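# Stack the lone cup on the paired cups with a band

## Task

Using the rubber band and its strings, lift the single separate cup and set it on top of the two cups that stand side by side. Never stretch the band open to almost twice the width a cup needs, or it breaks. The job counts as done only when all of these hold: the three-cup stack is standing on the island, with no part of any cup reaching beyond the island's edge; the two bottom cups are no more than a thumb's width apart; the band lies on the island and, viewed from above, keeps at least a fingernail's width of clearance from every cup; and every block rests on a bench.

## Robot and tools

Robots: three identical Kinova Gen3 arms named arm1, arm2 and arm3. Each has seven joints, a five-fingered right hand and a wrist camera. Room cameras are cam_island, cam_low and cam_top; the wrist cameras are arm1_cam_wrist, arm2_cam_wrist and arm3_cam_wrist.

Frame: one shared scene frame, origin on the floor, +z up, metres. Arm feet (base_link): arm1 at x=+0.159 y=+1.488 z=+0.983; arm2 at x=-1.491 y=-0.675 z=+1.038; arm3 at x=+1.480 y=-0.388 z=+1.007. Each foot faces along its own +x (arm1 turned about -90 degrees, arm2 about +21 degrees, arm3 about 180 degrees about z). Bench tops under the arms are at z=+0.950. Reach is roughly 1.06 m from the joint1 axis.

Joints (all absolute targets, radians): joint1_rad swings the whole arm about its foot, positive clockwise seen from above, 0 pointing along the foot's +x, range -6.283 to 6.283. joint2_rad is the shoulder, 0 upright, positive tips forward, -2.249 to 2.249. joint3_rad rolls the upper arm, -6.283 to 6.283. joint4_rad is the elbow, 0 straight, -2.579 to 2.579. joint5_rad rolls the forearm, -6.283 to 6.283. joint6_rad is the wrist bend, -2.099 to 2.099. joint7_rad rolls the hand, positive counter-clockwise seen from behind, -6.283 to 6.283. A joint is "done" within 0.01 rad. Reference posture: joints 1, 3, 5 at 0 and joint 7 at 1.57 gives fingers pointing down in front of the arm, palm to the right, thumb toward the foot.

Hand values are not radians but a scale from -1 to 1 (tolerance 0.02): hand_little, hand_ring, hand_middle, hand_index and hand_thumb_bend are +1 straight/open, -1 curled; hand_thumb_turn is +1 beside the palm, -1 opposite the fingers. hand_force_limit (-1 to 1) sets the closing force at which a motor stops, about 0 N at -1 up to 10 N (15 N thumb) at +1. hand_speed (-0.96 to 1) sets finger speed; full speed from +0.48. Both start at 0 and -0.8. For a soft grip close at hand_speed -0.94 or lower. A finger motor moves only when its own target changes by 0.002 or more; changing the settings alone does not restart it. To grip harder raise the limit and send a more-closed target; to loosen send a more-open one. The hand point sits 0.045 m ahead of the palm; its +z runs along the straight fingers, +y out of the palm, +x across toward the little finger. With the thumb turned in, the hand wraps objects about 0.035 to 0.065 m thick, handles down to about 0.025 m. A fixed bracket on the little-finger side of the wrist can collide.

Tool move: keys arm1, arm2, arm3 (each optional, one object per robot) and cameras. Inside a robot's object: joints, a map from joint name to absolute target, and optional min_time_s (0.1 to 8 s), the shortest duration for that robot's arm motions. Omitted robots or joints get nothing new but may still be pushing toward old targets. Arm joints in one action start and finish together; paths can swing wide. Unknown keys make a call invalid; out-of-range values are refused, and a refusal cancels the remaining move, wait and finished_scene calls in that reply. cameras: a list of names, ["all"], or []; omitted means all for an empty move, none otherwise. An empty move returns full state and all images.

Tool wait: seconds, 0 to 10, plus optional cameras; commands nothing new. zoom_image: camera and region [x0, y0, x1, y1] in image pixels from the top-left, at most 504 by 504, on that camera's newest image. show_instructions: shows the reference page. finished_scene: ends the scene for good (scene may be 1 or omitted); the goal must hold with the robots idle.

Results: the "move" line gives per robot "done" or its worst status, e.g. "move: arm1 done; arm2 time_out". joint_status per joint: done, off_target (resting away from target, possibly still pushing), time_out (target dropped, holding), not_followed (a collision-avoidance check withheld the arm's targets; it may resume later). on_its_own lists unrequested behaviour. A robot under "as last shown" was not commanded; its lines repeat the previous values. The "pictures" line gives image order; images may lag the state slightly. hand_stopped_by lists little, ring, middle, index, thumb_bend, thumb_turn: moving, target, force, stalled or fault. <motor>_load_n are fingertip forces in N, positive pushing open; a lost grip shows as loads near 0. Joint velocities (rad/s) can read "within noise". Joint torques and Flange force (end-effector x y z) indicate contact or load; both carry offsets and noise. MOTOR HOT appears at 60 °C; at 75 °C an OVER-TEMPERATURE FAULT makes the arm sag for 30 to 60 s, reported as limit_stop_at_motor_heat.

Safety: arms do not stop on contact and keep pushing. Never let two robots press together, and never close a hand on another robot's fingers. A torque sensor at its limit (104.5 N m joints 1 to 4, 51.3 N m joints 5 to 7), or a joint straying over 5 degrees from its plan, freezes that arm for 10 s. Avoid dropping, slamming or flinging objects, knocking anything off the work area or to the floor, over-stretching the band, heavy finger loads, and holding stretched poses long. Loose objects may occasionally get nudged by outside pushes. Camera calibrations are given per camera; room cameras may be off by a few degrees and millimetres.

Each tool is called after "Emit:" as name([rows], argument=value, ...), one row to a line, values as JSON.

Reference images:

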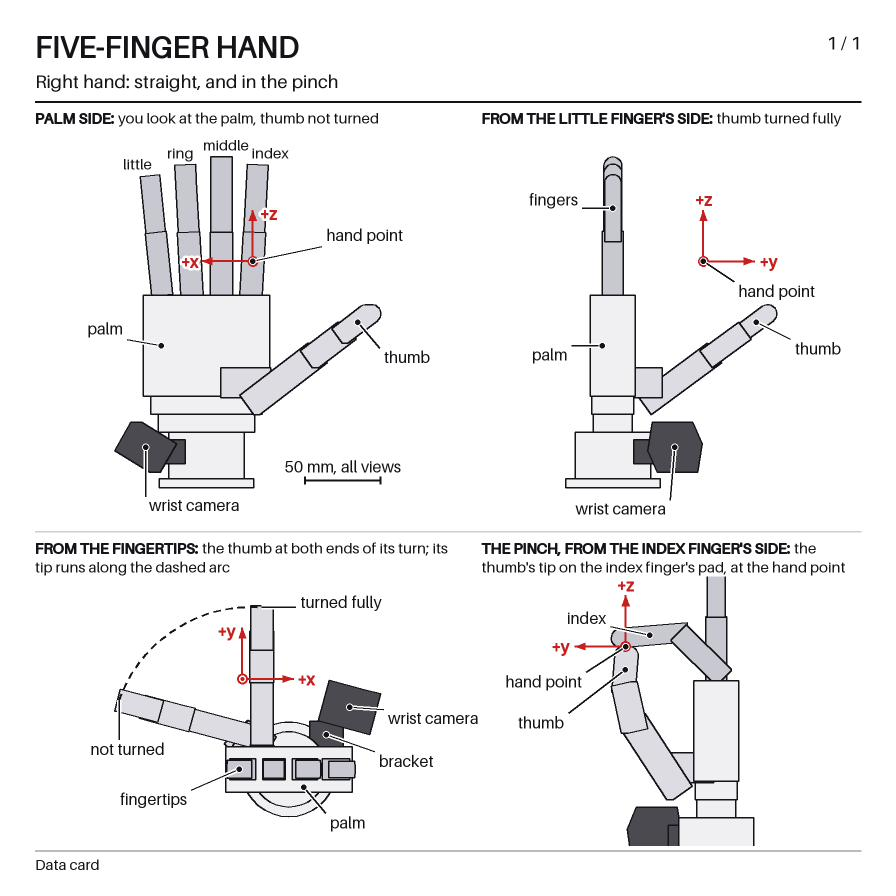

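## Session

Emit:
move()

Scene clock: 0.00 s.
Joint torques (N m): no reading
Motor temperatures (°C): arm1=[29 33 36 29 42 45 41] | arm2=[32 27 38 33 42 42 44] | arm3=[38 38 32 33 39 43 43]
Flange force (N): no reading
Joint velocities: within noise
arm1.joint_positions: joint1_rad=+0.829 joint2_rad=-0.433 joint3_rad=+0.021 joint4_rad=+1.564 joint5_rad=+0.057 joint6_rad=+2.036 joint7_rad=-1.710 hand_little=+1.000 hand_ring=+1.000 hand_middle=+1.000 hand_index=+1.000 hand_thumb_turn=+1.000 hand_thumb_bend=+1.000 hand_force_limit=+0.000 hand_speed=-0.800
arm1.joint_status: not commanded
arm1.hand_stopped_by: target,target,target,target,target,target
arm1.little_load_n: 0.0
arm1.ring_load_n: 0.0
arm1.middle_load_n: 0.0
arm1.index_load_n: 0.0
arm1.thumb_bend_load_n: 0.0
arm1.thumb_turn_load_n: 0.0
arm1.hand: x=+0.0643 y=+1.3838 z=+1.4586 quat_wxyz=(+0.029, -0.962, -0.273, -0.001) (m; scene frame)
arm2.joint_positions: joint1_rad=-0.856 joint2_rad=-0.595 joint3_rad=-0.053 joint4_rad=+1.639 joint5_rad=+0.048 joint6_rad=+1.879 joint7_rad=-1.914 hand_little=+1.000 hand_ring=+1.000 hand_middle=+1.000 hand_index=+1.000 hand_thumb_turn=+1.000 hand_thumb_bend=+1.000 hand_force_limit=+0.000 hand_speed=-0.800
arm2.joint_status: not commanded
arm2.hand_stopped_by: target,target,target,target,target,target
arm2.little_load_n: 0.0
arm2.ring_load_n: 0.0
arm2.middle_load_n: 0.0
arm2.index_load_n: 0.0
arm2.thumb_bend_load_n: 0.0
arm2.thumb_turn_load_n: 0.0
arm2.hand: x=-1.4561 y=-0.5163 z=+1.5212 quat_wxyz=(-0.099, +0.436, -0.893, -0.046) (m; scene frame)
arm3.joint_positions: joint1_rad=-0.738 joint2_rad=-0.471 joint3_rad=-0.173 joint4_rad=+1.321 joint5_rad=+0.004 joint6_rad=+1.923 joint7_rad=-1.791 hand_little=+1.000 hand_ring=+1.000 hand_middle=+1.000 hand_index=+1.000 hand_thumb_turn=+1.000 hand_thumb_bend=+1.000 hand_force_limit=+0.000 hand_speed=-0.800
arm3.joint_status: not commanded
arm3.hand_stopped_by: target,target,target,target,target,target
arm3.little_load_n: 0.0
arm3.ring_load_n: 0.0
arm3.middle_load_n: 0.0
arm3.index_load_n: 0.0
arm3.thumb_bend_load_n: -0.5
arm3.thumb_turn_load_n: 0.0
arm3.hand: x=+1.3666 y=-0.5596 z=+1.5850 quat_wxyz=(+0.051, +0.946, +0.264, -0.180) (m; scene frame)
pictures: arm1_cam_wrist, arm2_cam_wrist, arm3_cam_wrist, cam_island, cam_low, cam_top

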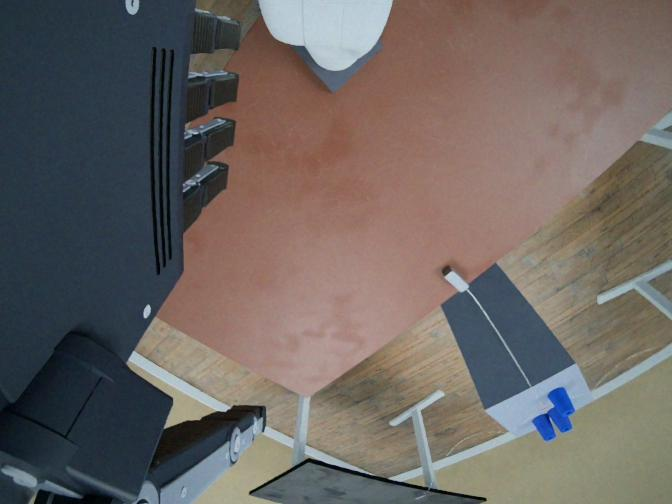

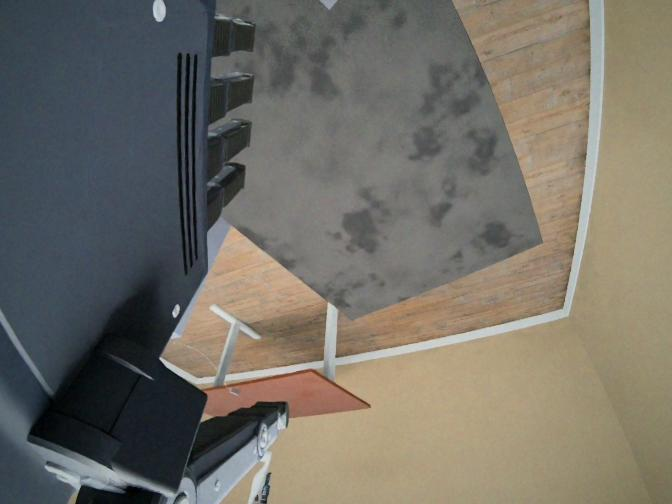

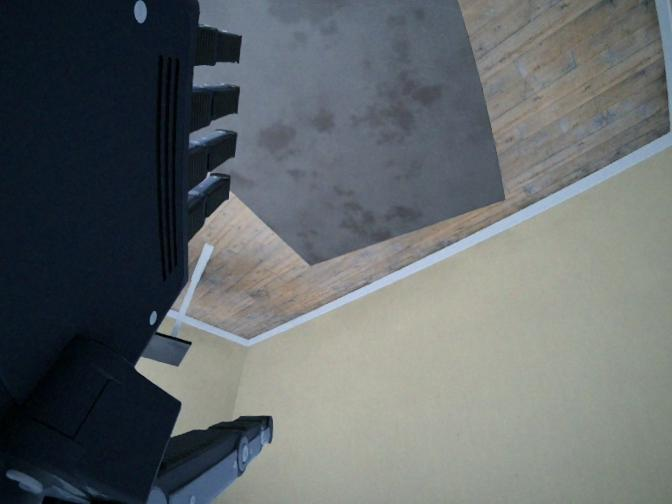

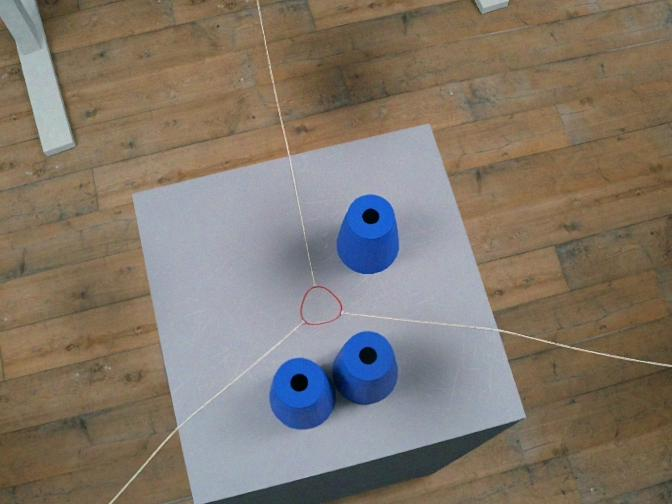

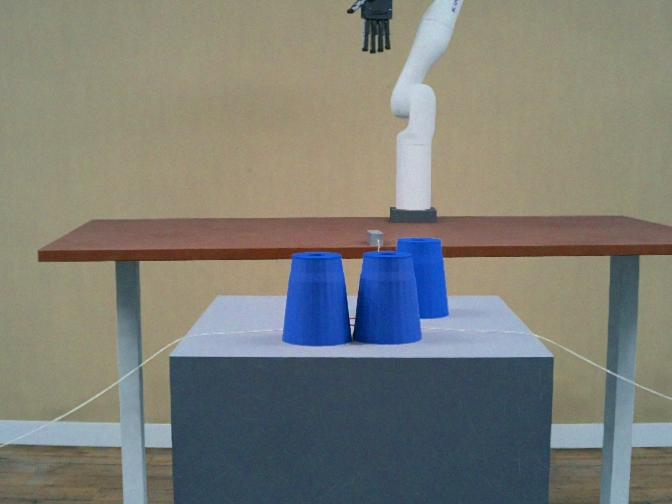

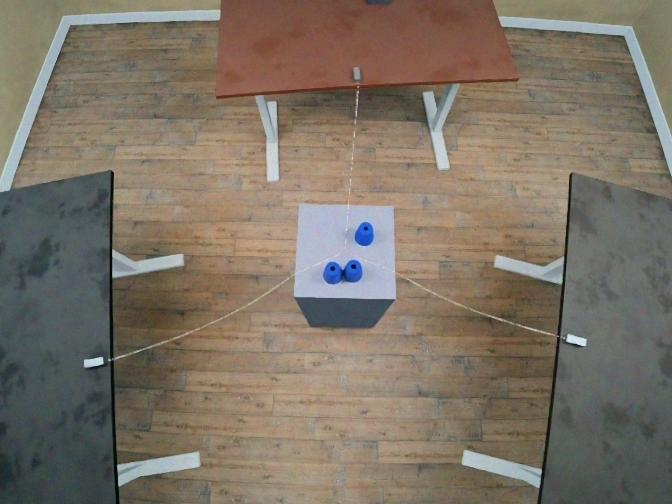

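Emit:
zoom_image(camera="cam_island", region=[200, 160, 480, 460])

Emit:
zoom_image(camera="cam_top", region=[280, 40, 420, 330])

Emit:
zoom_image(camera="cam_top", region=[60, 320, 160, 400])

Emit:
zoom_image(camera="cam_top", region=[520, 300, 620, 380])

Emit:
zoom_image(camera="cam_top", region=[310, 40, 410, 120])

Emit:
zoom_image(camera="cam_low", region=[160, 200, 560, 400])

Scaled by 1.680 from the camera's 672x504 image, which has a finer 960x720 frame.

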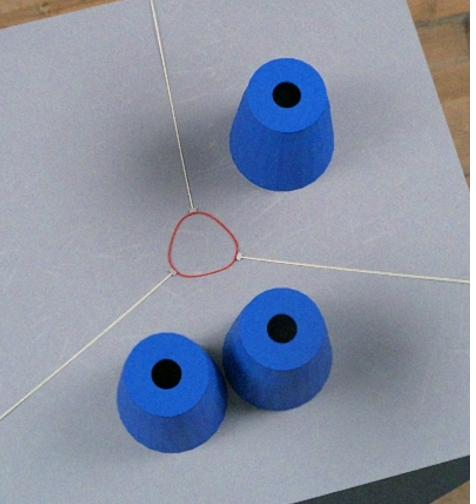

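Scaled by 1.738 from the camera's 672x504 image, which has a finer 960x720 frame.

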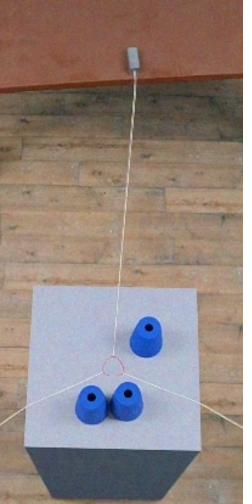

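Scaled by 5.040 from the camera's 672x504 image, which has a finer 960x720 frame.

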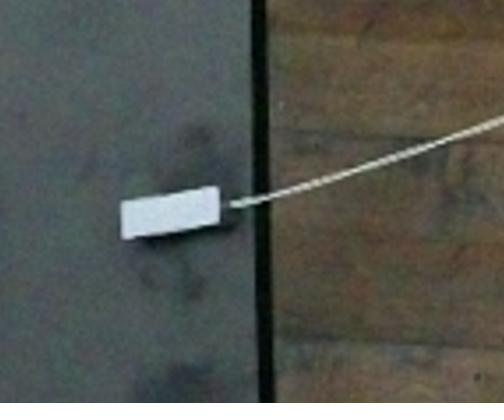

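Scaled by 5.040 from the camera's 672x504 image, which has a finer 960x720 frame.

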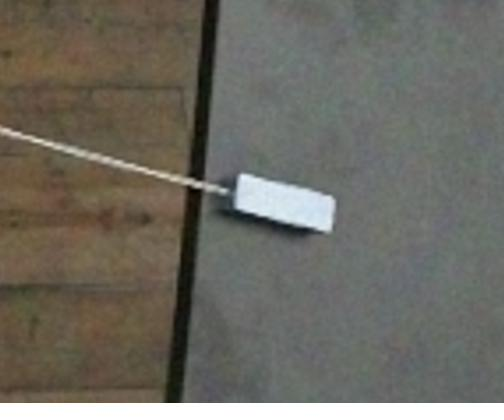

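Scaled by 5.040 from the camera's 672x504 image, which has a finer 960x720 frame.

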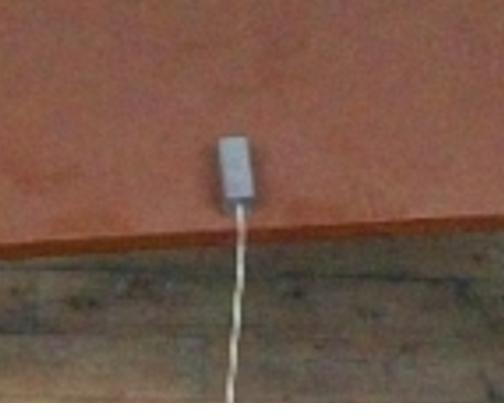

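Scaled by 1.260 from the camera's 672x504 image, which has a finer 960x720 frame.

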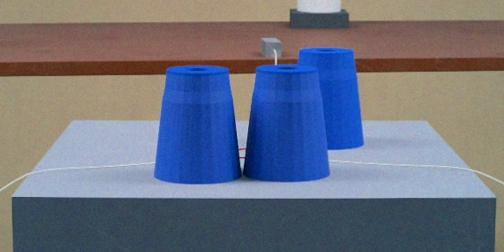

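Emit:
zoom_image(camera="cam_low", region=[270, 225, 460, 360])

Emit:
zoom_image(camera="cam_island", region=[320, 180, 420, 280])

Emit:
zoom_image(camera="cam_island", region=[280, 270, 360, 350])

Emit:
zoom_image(camera="arm1_cam_wrist", region=[420, 240, 620, 450])

Scaled by 2.653 from the camera's 672x504 image, which has a finer 960x720 frame.

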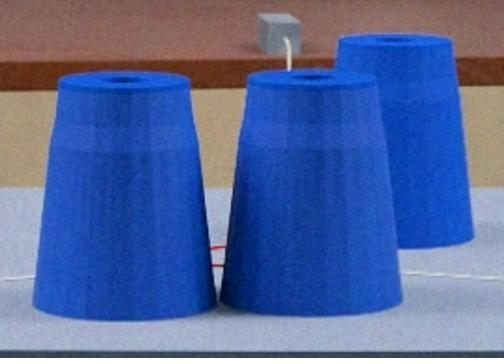

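Scaled by 5.040 from the camera's 672x504 image, which has a finer 960x720 frame.

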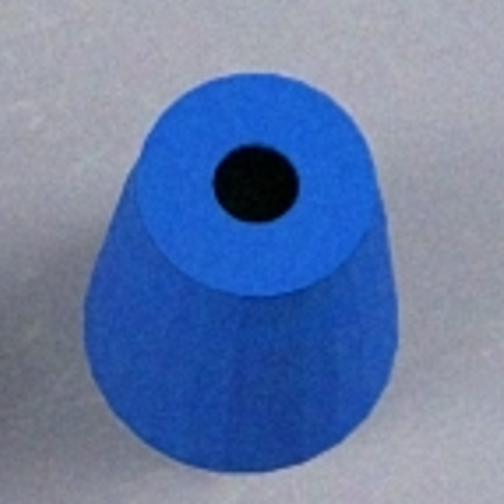

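Scaled by 6.300 from the camera's 672x504 image, which has a finer 960x720 frame.

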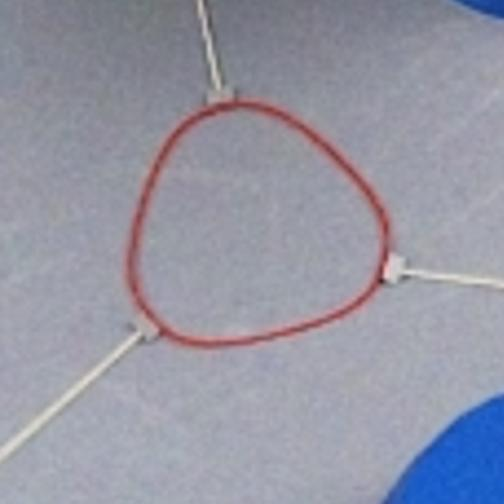

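Scaled by 2.400 from the camera's 672x504 image, which has a finer 960x720 frame.

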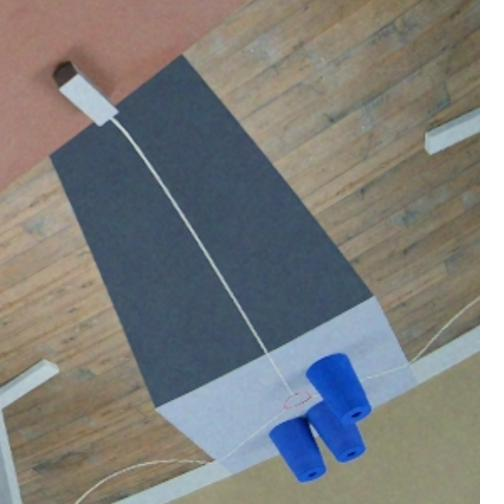

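Emit:
move(arm1={"joints": {"joint1_rad": -0.3973, "joint2_rad": 1.0819, "joint3_rad": 0, "joint4_rad": 1.3357, "joint5_rad": 1.2463, "joint6_rad": 1.6594, "joint7_rad": -2.4638, "hand_speed": 0, "hand_thumb_turn": -1, "hand_thumb_bend": 0.1}, "min_time_s": 5}, arm2={"joints": {"joint1_rad": 0.5235, "joint2_rad": 1.2937, "joint3_rad": 0, "joint4_rad": 1.0356, "joint5_rad": -1.2412, "joint6_rad": 1.7294, "joint7_rad": -3.9035, "hand_speed": 0, "hand_thumb_turn": -1, "hand_thumb_bend": 0.1}, "min_time_s": 5}, arm3={"joints": {"joint1_rad": 0.4041, "joint2_rad": 1.2262, "joint3_rad": 0, "joint4_rad": 1.0747, "joint5_rad": -1.2434, "joint6_rad": 1.7119, "joint7_rad": -3.9367, "hand_speed": 0, "hand_thumb_turn": -1, "hand_thumb_bend": 0.1}, "min_time_s": 5}, cameras=["arm1_cam_wrist", "arm2_cam_wrist", "arm3_cam_wrist", "cam_top"])

Scene clock: 32.77 s.
Joint torques (N m): arm1=[0.33 -21.8 4.76 -6.61 1.6 1.34 -0.63] | arm2=[-1.55 -23.41 -0.95 -4.82 -1.59 2.07 0.01] | arm3=[1.59 -21.4 -1.75 -4.37 -1.5 1.91 -0.13]
Motor temperatures (°C): arm1=[29 33 35 29 42 45 41] | arm2=[32 27 38 33 42 42 44] | arm3=[38 37 31 33 38 43 42]
Flange force (N): arm1=[7.2 -1.0 -0.3] | arm2=[0.4 0.1 -2.2] | arm3=[1.5 -2.6 2.0]
move: arm1 done; arm2 done; arm3 done
Joint velocities: within noise
arm1.joint_positions: joint1_rad=-0.397 joint2_rad=+1.082 joint3_rad=+0.000 joint4_rad=+1.336 joint5_rad=+1.246 joint6_rad=+1.659 joint7_rad=-2.464 hand_little=+1.000 hand_ring=+1.000 hand_middle=+1.000 hand_index=+1.000 hand_thumb_turn=-1.000 hand_thumb_bend=+0.100 hand_force_limit=+0.000 hand_speed=+0.000
arm1.joint_status: all done
arm1.hand_stopped_by: target,target,target,target,target,target
arm1.little_load_n: 0.0
arm1.ring_load_n: 0.0
arm1.middle_load_n: 0.0
arm1.index_load_n: 0.0
arm1.thumb_bend_load_n: 0.0
arm1.thumb_turn_load_n: 0.0
arm1.hand: x=+0.0536 y=+0.8832 z=+1.1204 quat_wxyz=(+0.443, -0.510, -0.556, +0.484) (m; scene frame)
arm2.joint_positions: joint1_rad=+0.523 joint2_rad=+1.294 joint3_rad=+0.000 joint4_rad=+1.036 joint5_rad=-1.241 joint6_rad=+1.729 joint7_rad=-3.903 hand_little=+1.000 hand_ring=+1.000 hand_middle=+1.000 hand_index=+1.000 hand_thumb_turn=-1.000 hand_thumb_bend=+0.100 hand_force_limit=+0.000 hand_speed=+0.000
arm2.joint_status: all done
arm2.hand_stopped_by: target,target,target,target,target,target
arm2.little_load_n: 0.0
arm2.ring_load_n: 0.0
arm2.middle_load_n: 0.0
arm2.index_load_n: 0.0
arm2.thumb_bend_load_n: 0.0
arm2.thumb_turn_load_n: 0.0
arm2.hand: x=-0.9583 y=-0.4955 z=+1.1195 quat_wxyz=(+0.653, -0.751, -0.071, +0.062) (m; scene frame)
arm3.joint_positions: joint1_rad=+0.404 joint2_rad=+1.226 joint3_rad=+0.000 joint4_rad=+1.075 joint5_rad=-1.243 joint6_rad=+1.712 joint7_rad=-3.937 hand_little=+1.000 hand_ring=+1.000 hand_middle=+1.000 hand_index=+1.000 hand_thumb_turn=-1.000 hand_thumb_bend=+0.100 hand_force_limit=+0.000 hand_speed=+0.000
arm3.joint_status: all done
arm3.hand_stopped_by: target,target,target,target,target,target
arm3.little_load_n: 0.0
arm3.ring_load_n: 0.0
arm3.middle_load_n: -0.5
arm3.index_load_n: 0.0
arm3.thumb_bend_load_n: 0.0
arm3.thumb_turn_load_n: 0.0
arm3.hand: x=+0.9165 y=-0.3501 z=+1.1187 quat_wxyz=(+0.071, -0.082, -0.750, +0.652) (m; scene frame)
pictures: arm1_cam_wrist, arm2_cam_wrist, arm3_cam_wrist, cam_top
camera_calibration:
arm1_cam_wrist: T_world_to_cam=[[0.158858, 0.267321, -0.950423, 0.816341], [0.636705, -0.763463, -0.108314, 0.753619], [-0.754567, -0.587932, -0.291487, 0.997006], [0, 0, 0, 1]] pos_world=[0.142793, 0.943306, 1.14811]
arm2_cam_wrist: T_world_to_cam=[[0.263472, -0.112104, -0.958131, 1.27455], [-0.693629, -0.712281, -0.107399, -0.900667], [-0.670419, 0.692884, -0.265424, 0.113987], [0, 0, 0, 1]] pos_world=[-0.884118, -0.577626, 1.15471]
arm3_cam_wrist: T_world_to_cam=[[-0.180569, 0.244215, -0.952761, 1.306], [0.94127, 0.323908, -0.0953661, -0.643544], [0.285317, -0.914026, -0.28836, -0.144912], [0, 0, 0, 1]] pos_world=[0.882916, -0.242948, 1.14114]

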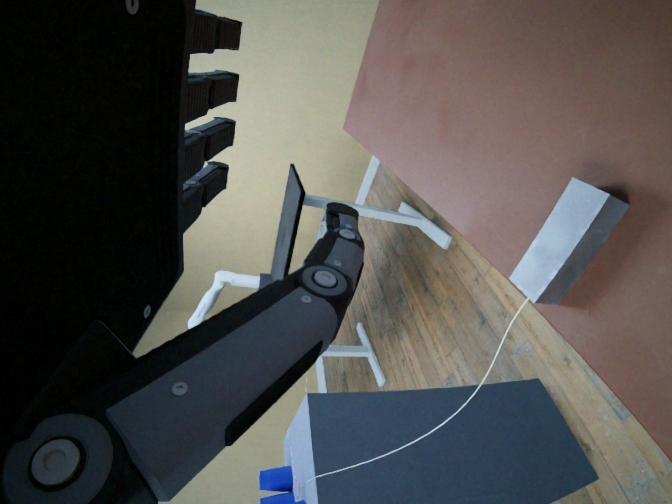

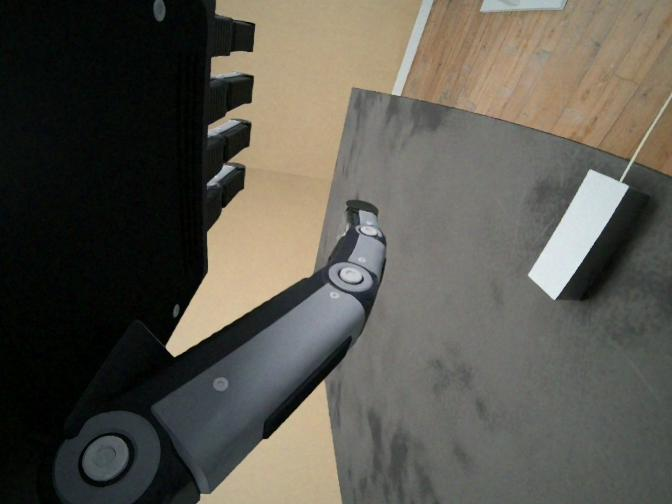

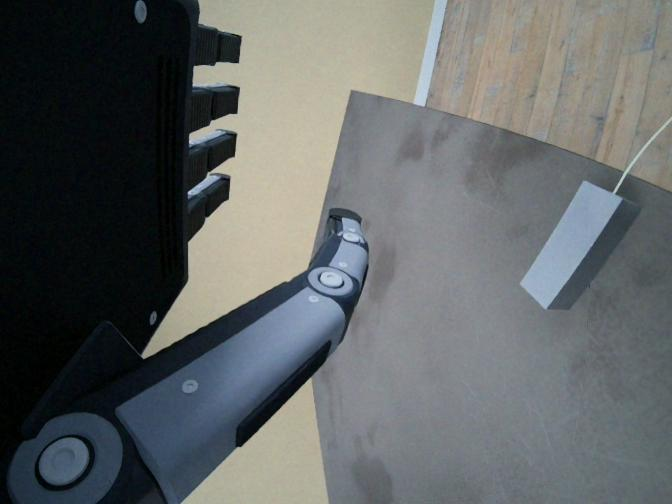

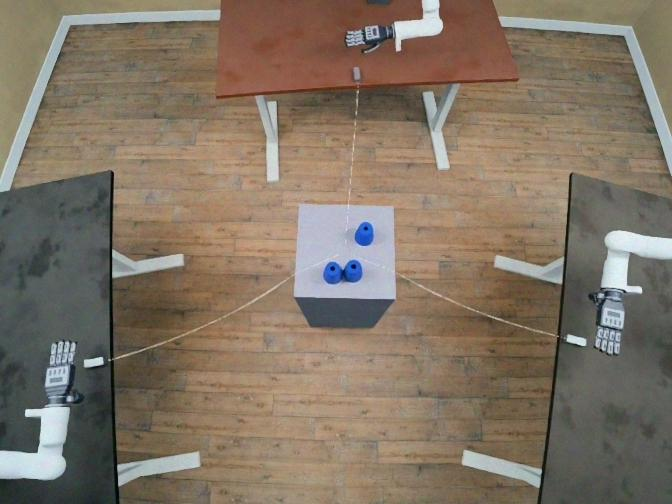

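Emit:
zoom_image(camera="arm1_cam_wrist", region=[490, 160, 650, 320])

Emit:
zoom_image(camera="arm2_cam_wrist", region=[510, 150, 670, 310])

Emit:
zoom_image(camera="arm3_cam_wrist", region=[500, 160, 660, 320])

Scaled by 3.150 from the camera's 672x504 image, which has a finer 960x720 frame.

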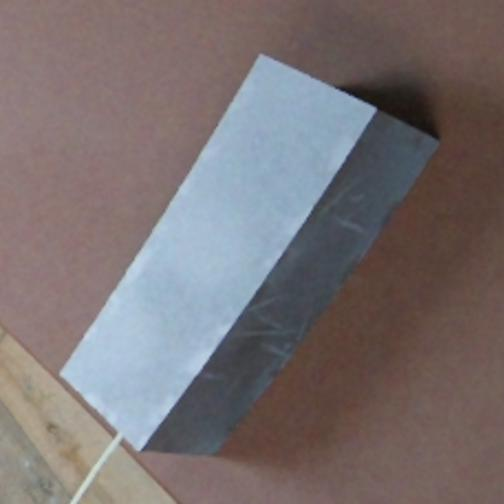

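Scaled by 3.150 from the camera's 672x504 image, which has a finer 960x720 frame.

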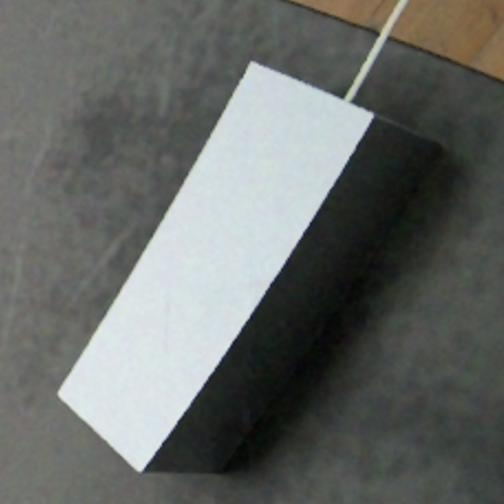

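Scaled by 3.150 from the camera's 672x504 image, which has a finer 960x720 frame.

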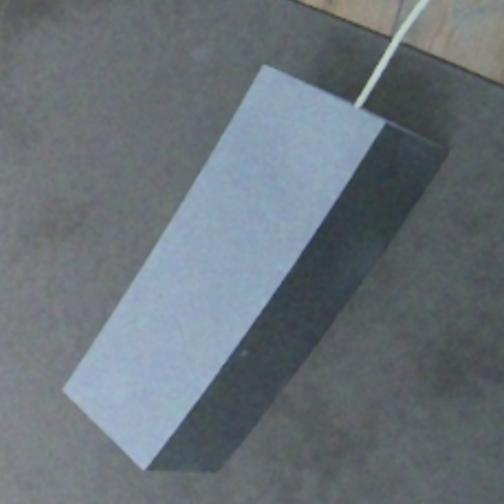

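Emit:
move(arm1={"joints": {"joint1_rad": -0.3943, "joint2_rad": 1.2588, "joint4_rad": 1.2715, "joint5_rad": 1.2483, "joint6_rad": 1.6170, "joint7_rad": -2.5683, "hand_thumb_bend": 0.05}, "min_time_s": 2}, arm2={"joints": {"joint1_rad": 0.5048, "joint2_rad": 1.5111, "joint4_rad": 0.8161, "joint5_rad": -1.2219, "joint6_rad": 1.7482, "joint7_rad": -3.8982, "hand_thumb_bend": 0.05}, "min_time_s": 2}, arm3={"joints": {"joint1_rad": 0.4260, "joint2_rad": 1.4028, "joint4_rad": 0.9724, "joint5_rad": -1.2414, "joint6_rad": 1.6812, "joint7_rad": -3.8674, "hand_thumb_bend": 0.05}, "min_time_s": 2}, cameras=["arm1_cam_wrist", "arm2_cam_wrist", "arm3_cam_wrist"])

Scene clock: 43.57 s.
Joint torques (N m): arm1=[0.41 -22.32 5.02 -5.83 1.38 1.48 -0.66] | arm2=[-1.56 -23.98 -1 -4.75 -1.56 2.06 -0.03] | arm3=[1.62 -21.75 -1.87 -4 -1.38 2.02 -0.17]
Motor temperatures (°C): arm1=[29 33 35 29 42 45 41] | arm2=[32 27 38 33 42 42 44] | arm3=[38 37 31 33 38 43 42]
Flange force (N): arm1=[6.8 -2.1 -0.9] | arm2=[0.4 0.2 -2.2] | arm3=[1.3 -2.6 2.1]
move: arm1 done; arm2 done; arm3 done
Joint velocities: within noise
arm1.joint_positions: joint1_rad=-0.394 joint2_rad=+1.259 joint3_rad=+0.000 joint4_rad=+1.272 joint5_rad=+1.248 joint6_rad=+1.617 joint7_rad=-2.568 hand_little=+1.000 hand_ring=+1.000 hand_middle=+1.000 hand_index=+1.000 hand_thumb_turn=-1.000 hand_thumb_bend=+0.050 hand_force_limit=+0.000 hand_speed=+0.000
arm1.joint_status: all done
arm1.hand_stopped_by: target,target,target,target,target,target
arm1.little_load_n: 0.0
arm1.ring_load_n: 0.0
arm1.middle_load_n: 0.0
arm1.index_load_n: 0.0
arm1.thumb_bend_load_n: 0.0
arm1.thumb_turn_load_n: 0.0
arm1.hand: x=+0.0524 y=+0.8797 z=+1.0300 quat_wxyz=(+0.441, -0.507, -0.558, +0.486) (m; scene frame)
arm2.joint_positions: joint1_rad=+0.505 joint2_rad=+1.511 joint3_rad=+0.000 joint4_rad=+0.816 joint5_rad=-1.222 joint6_rad=+1.748 joint7_rad=-3.898 hand_little=+1.000 hand_ring=+1.000 hand_middle=+1.000 hand_index=+1.000 hand_thumb_turn=-1.000 hand_thumb_bend=+0.050 hand_force_limit=+0.000 hand_speed=+0.000
arm2.joint_status: all done
arm2.hand_stopped_by: target,target,target,target,target,target
arm2.little_load_n: 0.0
arm2.ring_load_n: 0.0
arm2.middle_load_n: 0.0
arm2.index_load_n: 0.0
arm2.thumb_bend_load_n: 0.0
arm2.thumb_turn_load_n: 0.0
arm2.hand: x=-0.9540 y=-0.4918 z=+1.0298 quat_wxyz=(+0.652, -0.750, -0.088, +0.076) (m; scene frame)
arm3.joint_positions: joint1_rad=+0.426 joint2_rad=+1.403 joint3_rad=+0.000 joint4_rad=+0.972 joint5_rad=-1.241 joint6_rad=+1.681 joint7_rad=-3.867 hand_little=+1.000 hand_ring=+1.000 hand_middle=+1.000 hand_index=+1.000 hand_thumb_turn=-1.000 hand_thumb_bend=+0.050 hand_force_limit=+0.000 hand_speed=+0.000
arm3.joint_status: all done
arm3.hand_stopped_by: target,target,target,target,target,target
arm3.little_load_n: 0.0
arm3.ring_load_n: 0.0
arm3.middle_load_n: -0.5
arm3.index_load_n: 0.0
arm3.thumb_bend_load_n: 0.0
arm3.thumb_turn_load_n: 0.0
arm3.hand: x=+0.9121 y=-0.3363 z=+1.0300 quat_wxyz=(+0.081, -0.094, -0.749, +0.651) (m; scene frame)
pictures: arm1_cam_wrist, arm2_cam_wrist, arm3_cam_wrist
camera_calibration:
arm1_cam_wrist: T_world_to_cam=[[0.156513, 0.268924, -0.95036, 0.730278], [0.643066, -0.75807, -0.108607, 0.737222], [-0.749647, -0.594146, -0.291584, 0.973016], [0, 0, 0, 1]] pos_world=[0.141038, 0.940589, 1.05781]
arm2_cam_wrist: T_world_to_cam=[[0.268294, -0.100154, -0.958117, 1.19835], [-0.66058, -0.743048, -0.107304, -0.88847], [-0.701179, 0.661702, -0.265515, 0.0459015], [0, 0, 0, 1]] pos_world=[-0.87623, -0.570529, 1.06501]
arm3_cam_wrist: T_world_to_cam=[[-0.17327, 0.249954, -0.952628, 1.21246], [0.950946, 0.294155, -0.095783, -0.670797], [0.256279, -0.922494, -0.288661, -0.13277], [0, 0, 0, 1]] pos_world=[0.882, -0.228219, 1.05244]

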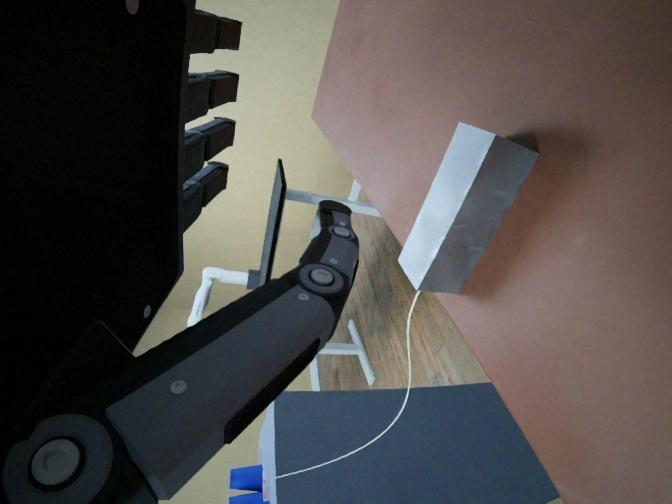

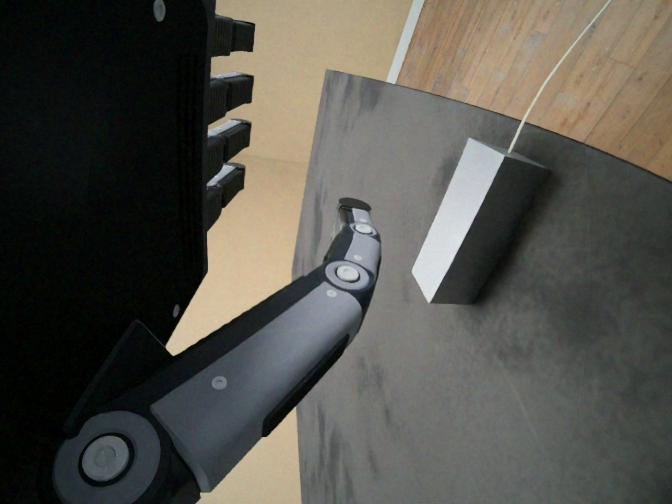

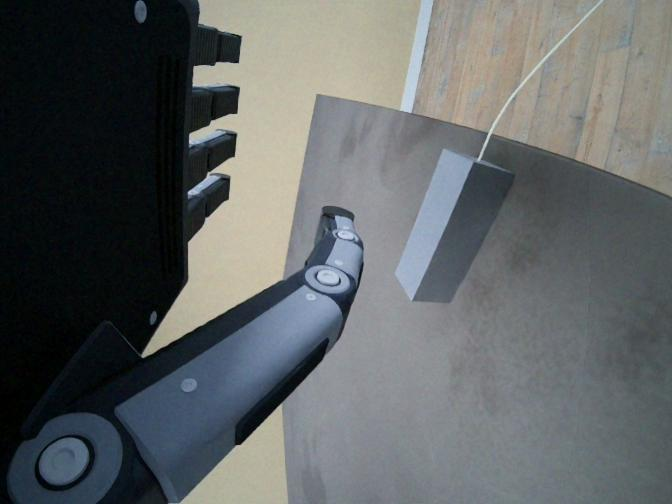

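Emit:
zoom_image(camera="arm1_cam_wrist", region=[380, 110, 560, 310])

Emit:
zoom_image(camera="arm2_cam_wrist", region=[390, 120, 570, 320])

Emit:
zoom_image(camera="arm3_cam_wrist", region=[370, 130, 550, 330])

Scaled by 2.520 from the camera's 672x504 image, which has a finer 960x720 frame.

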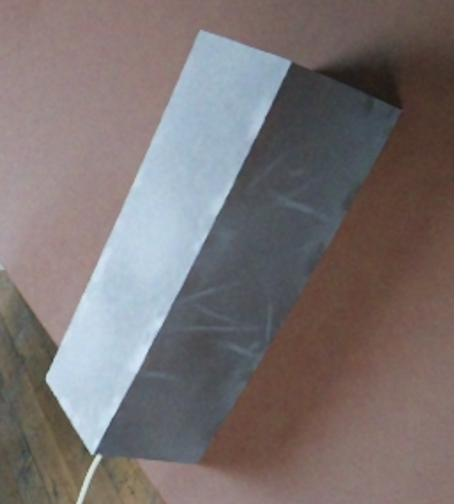

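Scaled by 2.520 from the camera's 672x504 image, which has a finer 960x720 frame.

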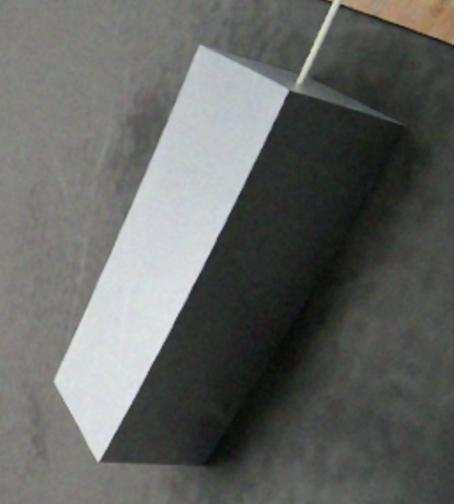

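Scaled by 2.520 from the camera's 672x504 image, which has a finer 960x720 frame.

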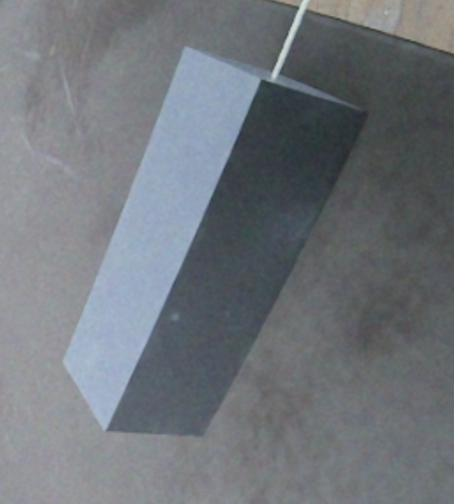

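Emit:
move(arm1={"joints": {"joint1_rad": -0.3943, "joint2_rad": 1.3896, "joint4_rad": 1.1908, "joint5_rad": 1.2466, "joint6_rad": 1.6011, "joint7_rad": -2.6158}, "min_time_s": 3}, arm2={"joints": {"joint1_rad": 0.5093, "joint2_rad": 1.6492, "joint4_rad": 0.6594, "joint5_rad": -1.2219, "joint6_rad": 1.7578, "joint7_rad": -3.9151}, "min_time_s": 3}, arm3={"joints": {"joint1_rad": 0.4259, "joint2_rad": 1.5479, "joint4_rad": 0.8518, "joint5_rad": -1.2389, "joint6_rad": 1.6734, "joint7_rad": -3.8444}, "min_time_s": 3}, cameras=["arm1_cam_wrist", "arm2_cam_wrist", "arm3_cam_wrist"])

Scene clock: 55.67 s.
Joint torques (N m): arm1=[0.47 -22.58 5 -5.48 1.22 1.51 -0.62] | arm2=[-1.53 -24.06 -1.02 -4.84 -1.6 2.03 0.02] | arm3=[1.62 -21.9 -1.86 -3.87 -1.31 2.11 -0.18]
Motor temperatures (°C): arm1=[29 33 34 29 42 45 41] | arm2=[31 27 37 33 42 42 43] | arm3=[37 37 31 33 38 43 42]
Flange force (N): arm1=[6.9 -2.7 -1.1] | arm2=[0.9 0.5 -2.4] | arm3=[1.3 -2.5 2.2]
move: arm1 done; arm2 done; arm3 done
Joint velocities: within noise
arm1.joint_positions: joint1_rad=-0.394 joint2_rad=+1.390 joint3_rad=+0.000 joint4_rad=+1.191 joint5_rad=+1.247 joint6_rad=+1.601 joint7_rad=-2.616 hand_little=+1.000 hand_ring=+1.000 hand_middle=+1.000 hand_index=+1.000 hand_thumb_turn=-1.000 hand_thumb_bend=+0.050 hand_force_limit=+0.000 hand_speed=+0.000
arm1.joint_status: all done
arm1.hand_stopped_by: target,target,target,target,target,target
arm1.little_load_n: 0.0
arm1.ring_load_n: 0.0
arm1.middle_load_n: 0.0
arm1.index_load_n: 0.0
arm1.thumb_bend_load_n: 0.0
arm1.thumb_turn_load_n: 0.0
arm1.hand: x=+0.0521 y=+0.8799 z=+0.9679 quat_wxyz=(+0.441, -0.507, -0.559, +0.486) (m; scene frame)
arm2.joint_positions: joint1_rad=+0.509 joint2_rad=+1.649 joint3_rad=+0.000 joint4_rad=+0.659 joint5_rad=-1.222 joint6_rad=+1.758 joint7_rad=-3.915 hand_little=+1.000 hand_ring=+1.000 hand_middle=+1.000 hand_index=+1.000 hand_thumb_turn=-1.000 hand_thumb_bend=+0.050 hand_force_limit=+0.000 hand_speed=+0.000
arm2.joint_status: all done
arm2.hand_stopped_by: target,target,target,target,target,target
arm2.little_load_n: 0.0
arm2.ring_load_n: 0.0
arm2.middle_load_n: 0.0
arm2.index_load_n: 0.0
arm2.thumb_bend_load_n: 0.5
arm2.thumb_turn_load_n: 0.0
arm2.hand: x=-0.9512 y=-0.4960 z=+0.9761 quat_wxyz=(+0.652, -0.749, -0.088, +0.077) (m; scene frame)
arm3.joint_positions: joint1_rad=+0.426 joint2_rad=+1.548 joint3_rad=+0.000 joint4_rad=+0.852 joint5_rad=-1.239 joint6_rad=+1.673 joint7_rad=-3.844 hand_little=+1.000 hand_ring=+1.000 hand_middle=+1.000 hand_index=+1.000 hand_thumb_turn=-1.000 hand_thumb_bend=+0.050 hand_force_limit=+0.000 hand_speed=+0.000
arm3.joint_status: all done
arm3.hand_stopped_by: target,target,target,target,target,target
arm3.little_load_n: 0.0
arm3.ring_load_n: 0.0
arm3.middle_load_n: 0.0
arm3.index_load_n: 0.0
arm3.thumb_bend_load_n: 0.0
arm3.thumb_turn_load_n: 0.0
arm3.hand: x=+0.9119 y=-0.3365 z=+0.9641 quat_wxyz=(+0.081, -0.094, -0.749, +0.651) (m; scene frame)
pictures: arm1_cam_wrist, arm2_cam_wrist, arm3_cam_wrist
camera_calibration:
arm1_cam_wrist: T_world_to_cam=[[0.156405, 0.269014, -0.950352, 0.671177], [0.643145, -0.757987, -0.108716, 0.73084], [-0.749601, -0.594211, -0.291568, 0.954842], [0, 0, 0, 1]] pos_world=[0.140739, 0.940789, 0.995709]
arm2_cam_wrist: T_world_to_cam=[[0.268041, -0.0999947, -0.958204, 1.14576], [-0.66052, -0.743114, -0.10722, -0.895496], [-0.701333, 0.661652, -0.265234, 0.0360364], [0, 0, 0, 1]] pos_world=[-0.873329, -0.57473, 1.01141]
arm3_cam_wrist: T_world_to_cam=[[-0.173081, 0.249794, -0.952705, 1.14945], [0.950894, 0.294393, -0.095564, -0.676891], [0.256599, -0.922462, -0.288481, -0.152382], [0, 0, 0, 1]] pos_world=[0.881702, -0.22842, 0.986443]

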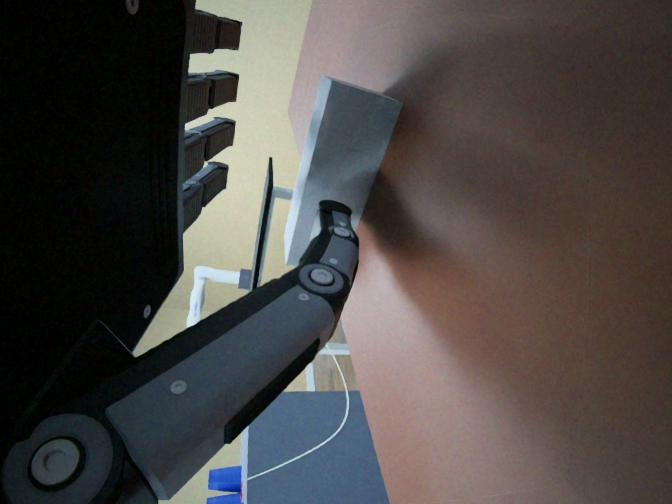

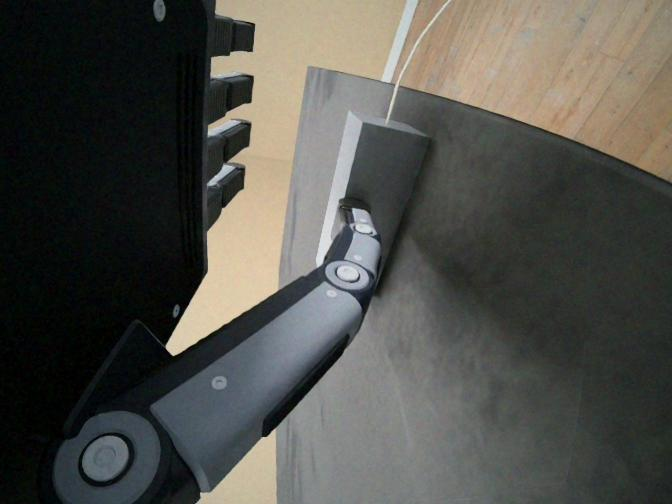

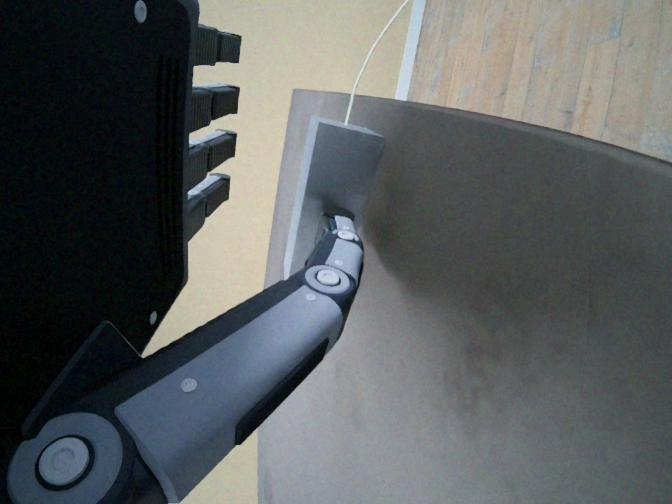

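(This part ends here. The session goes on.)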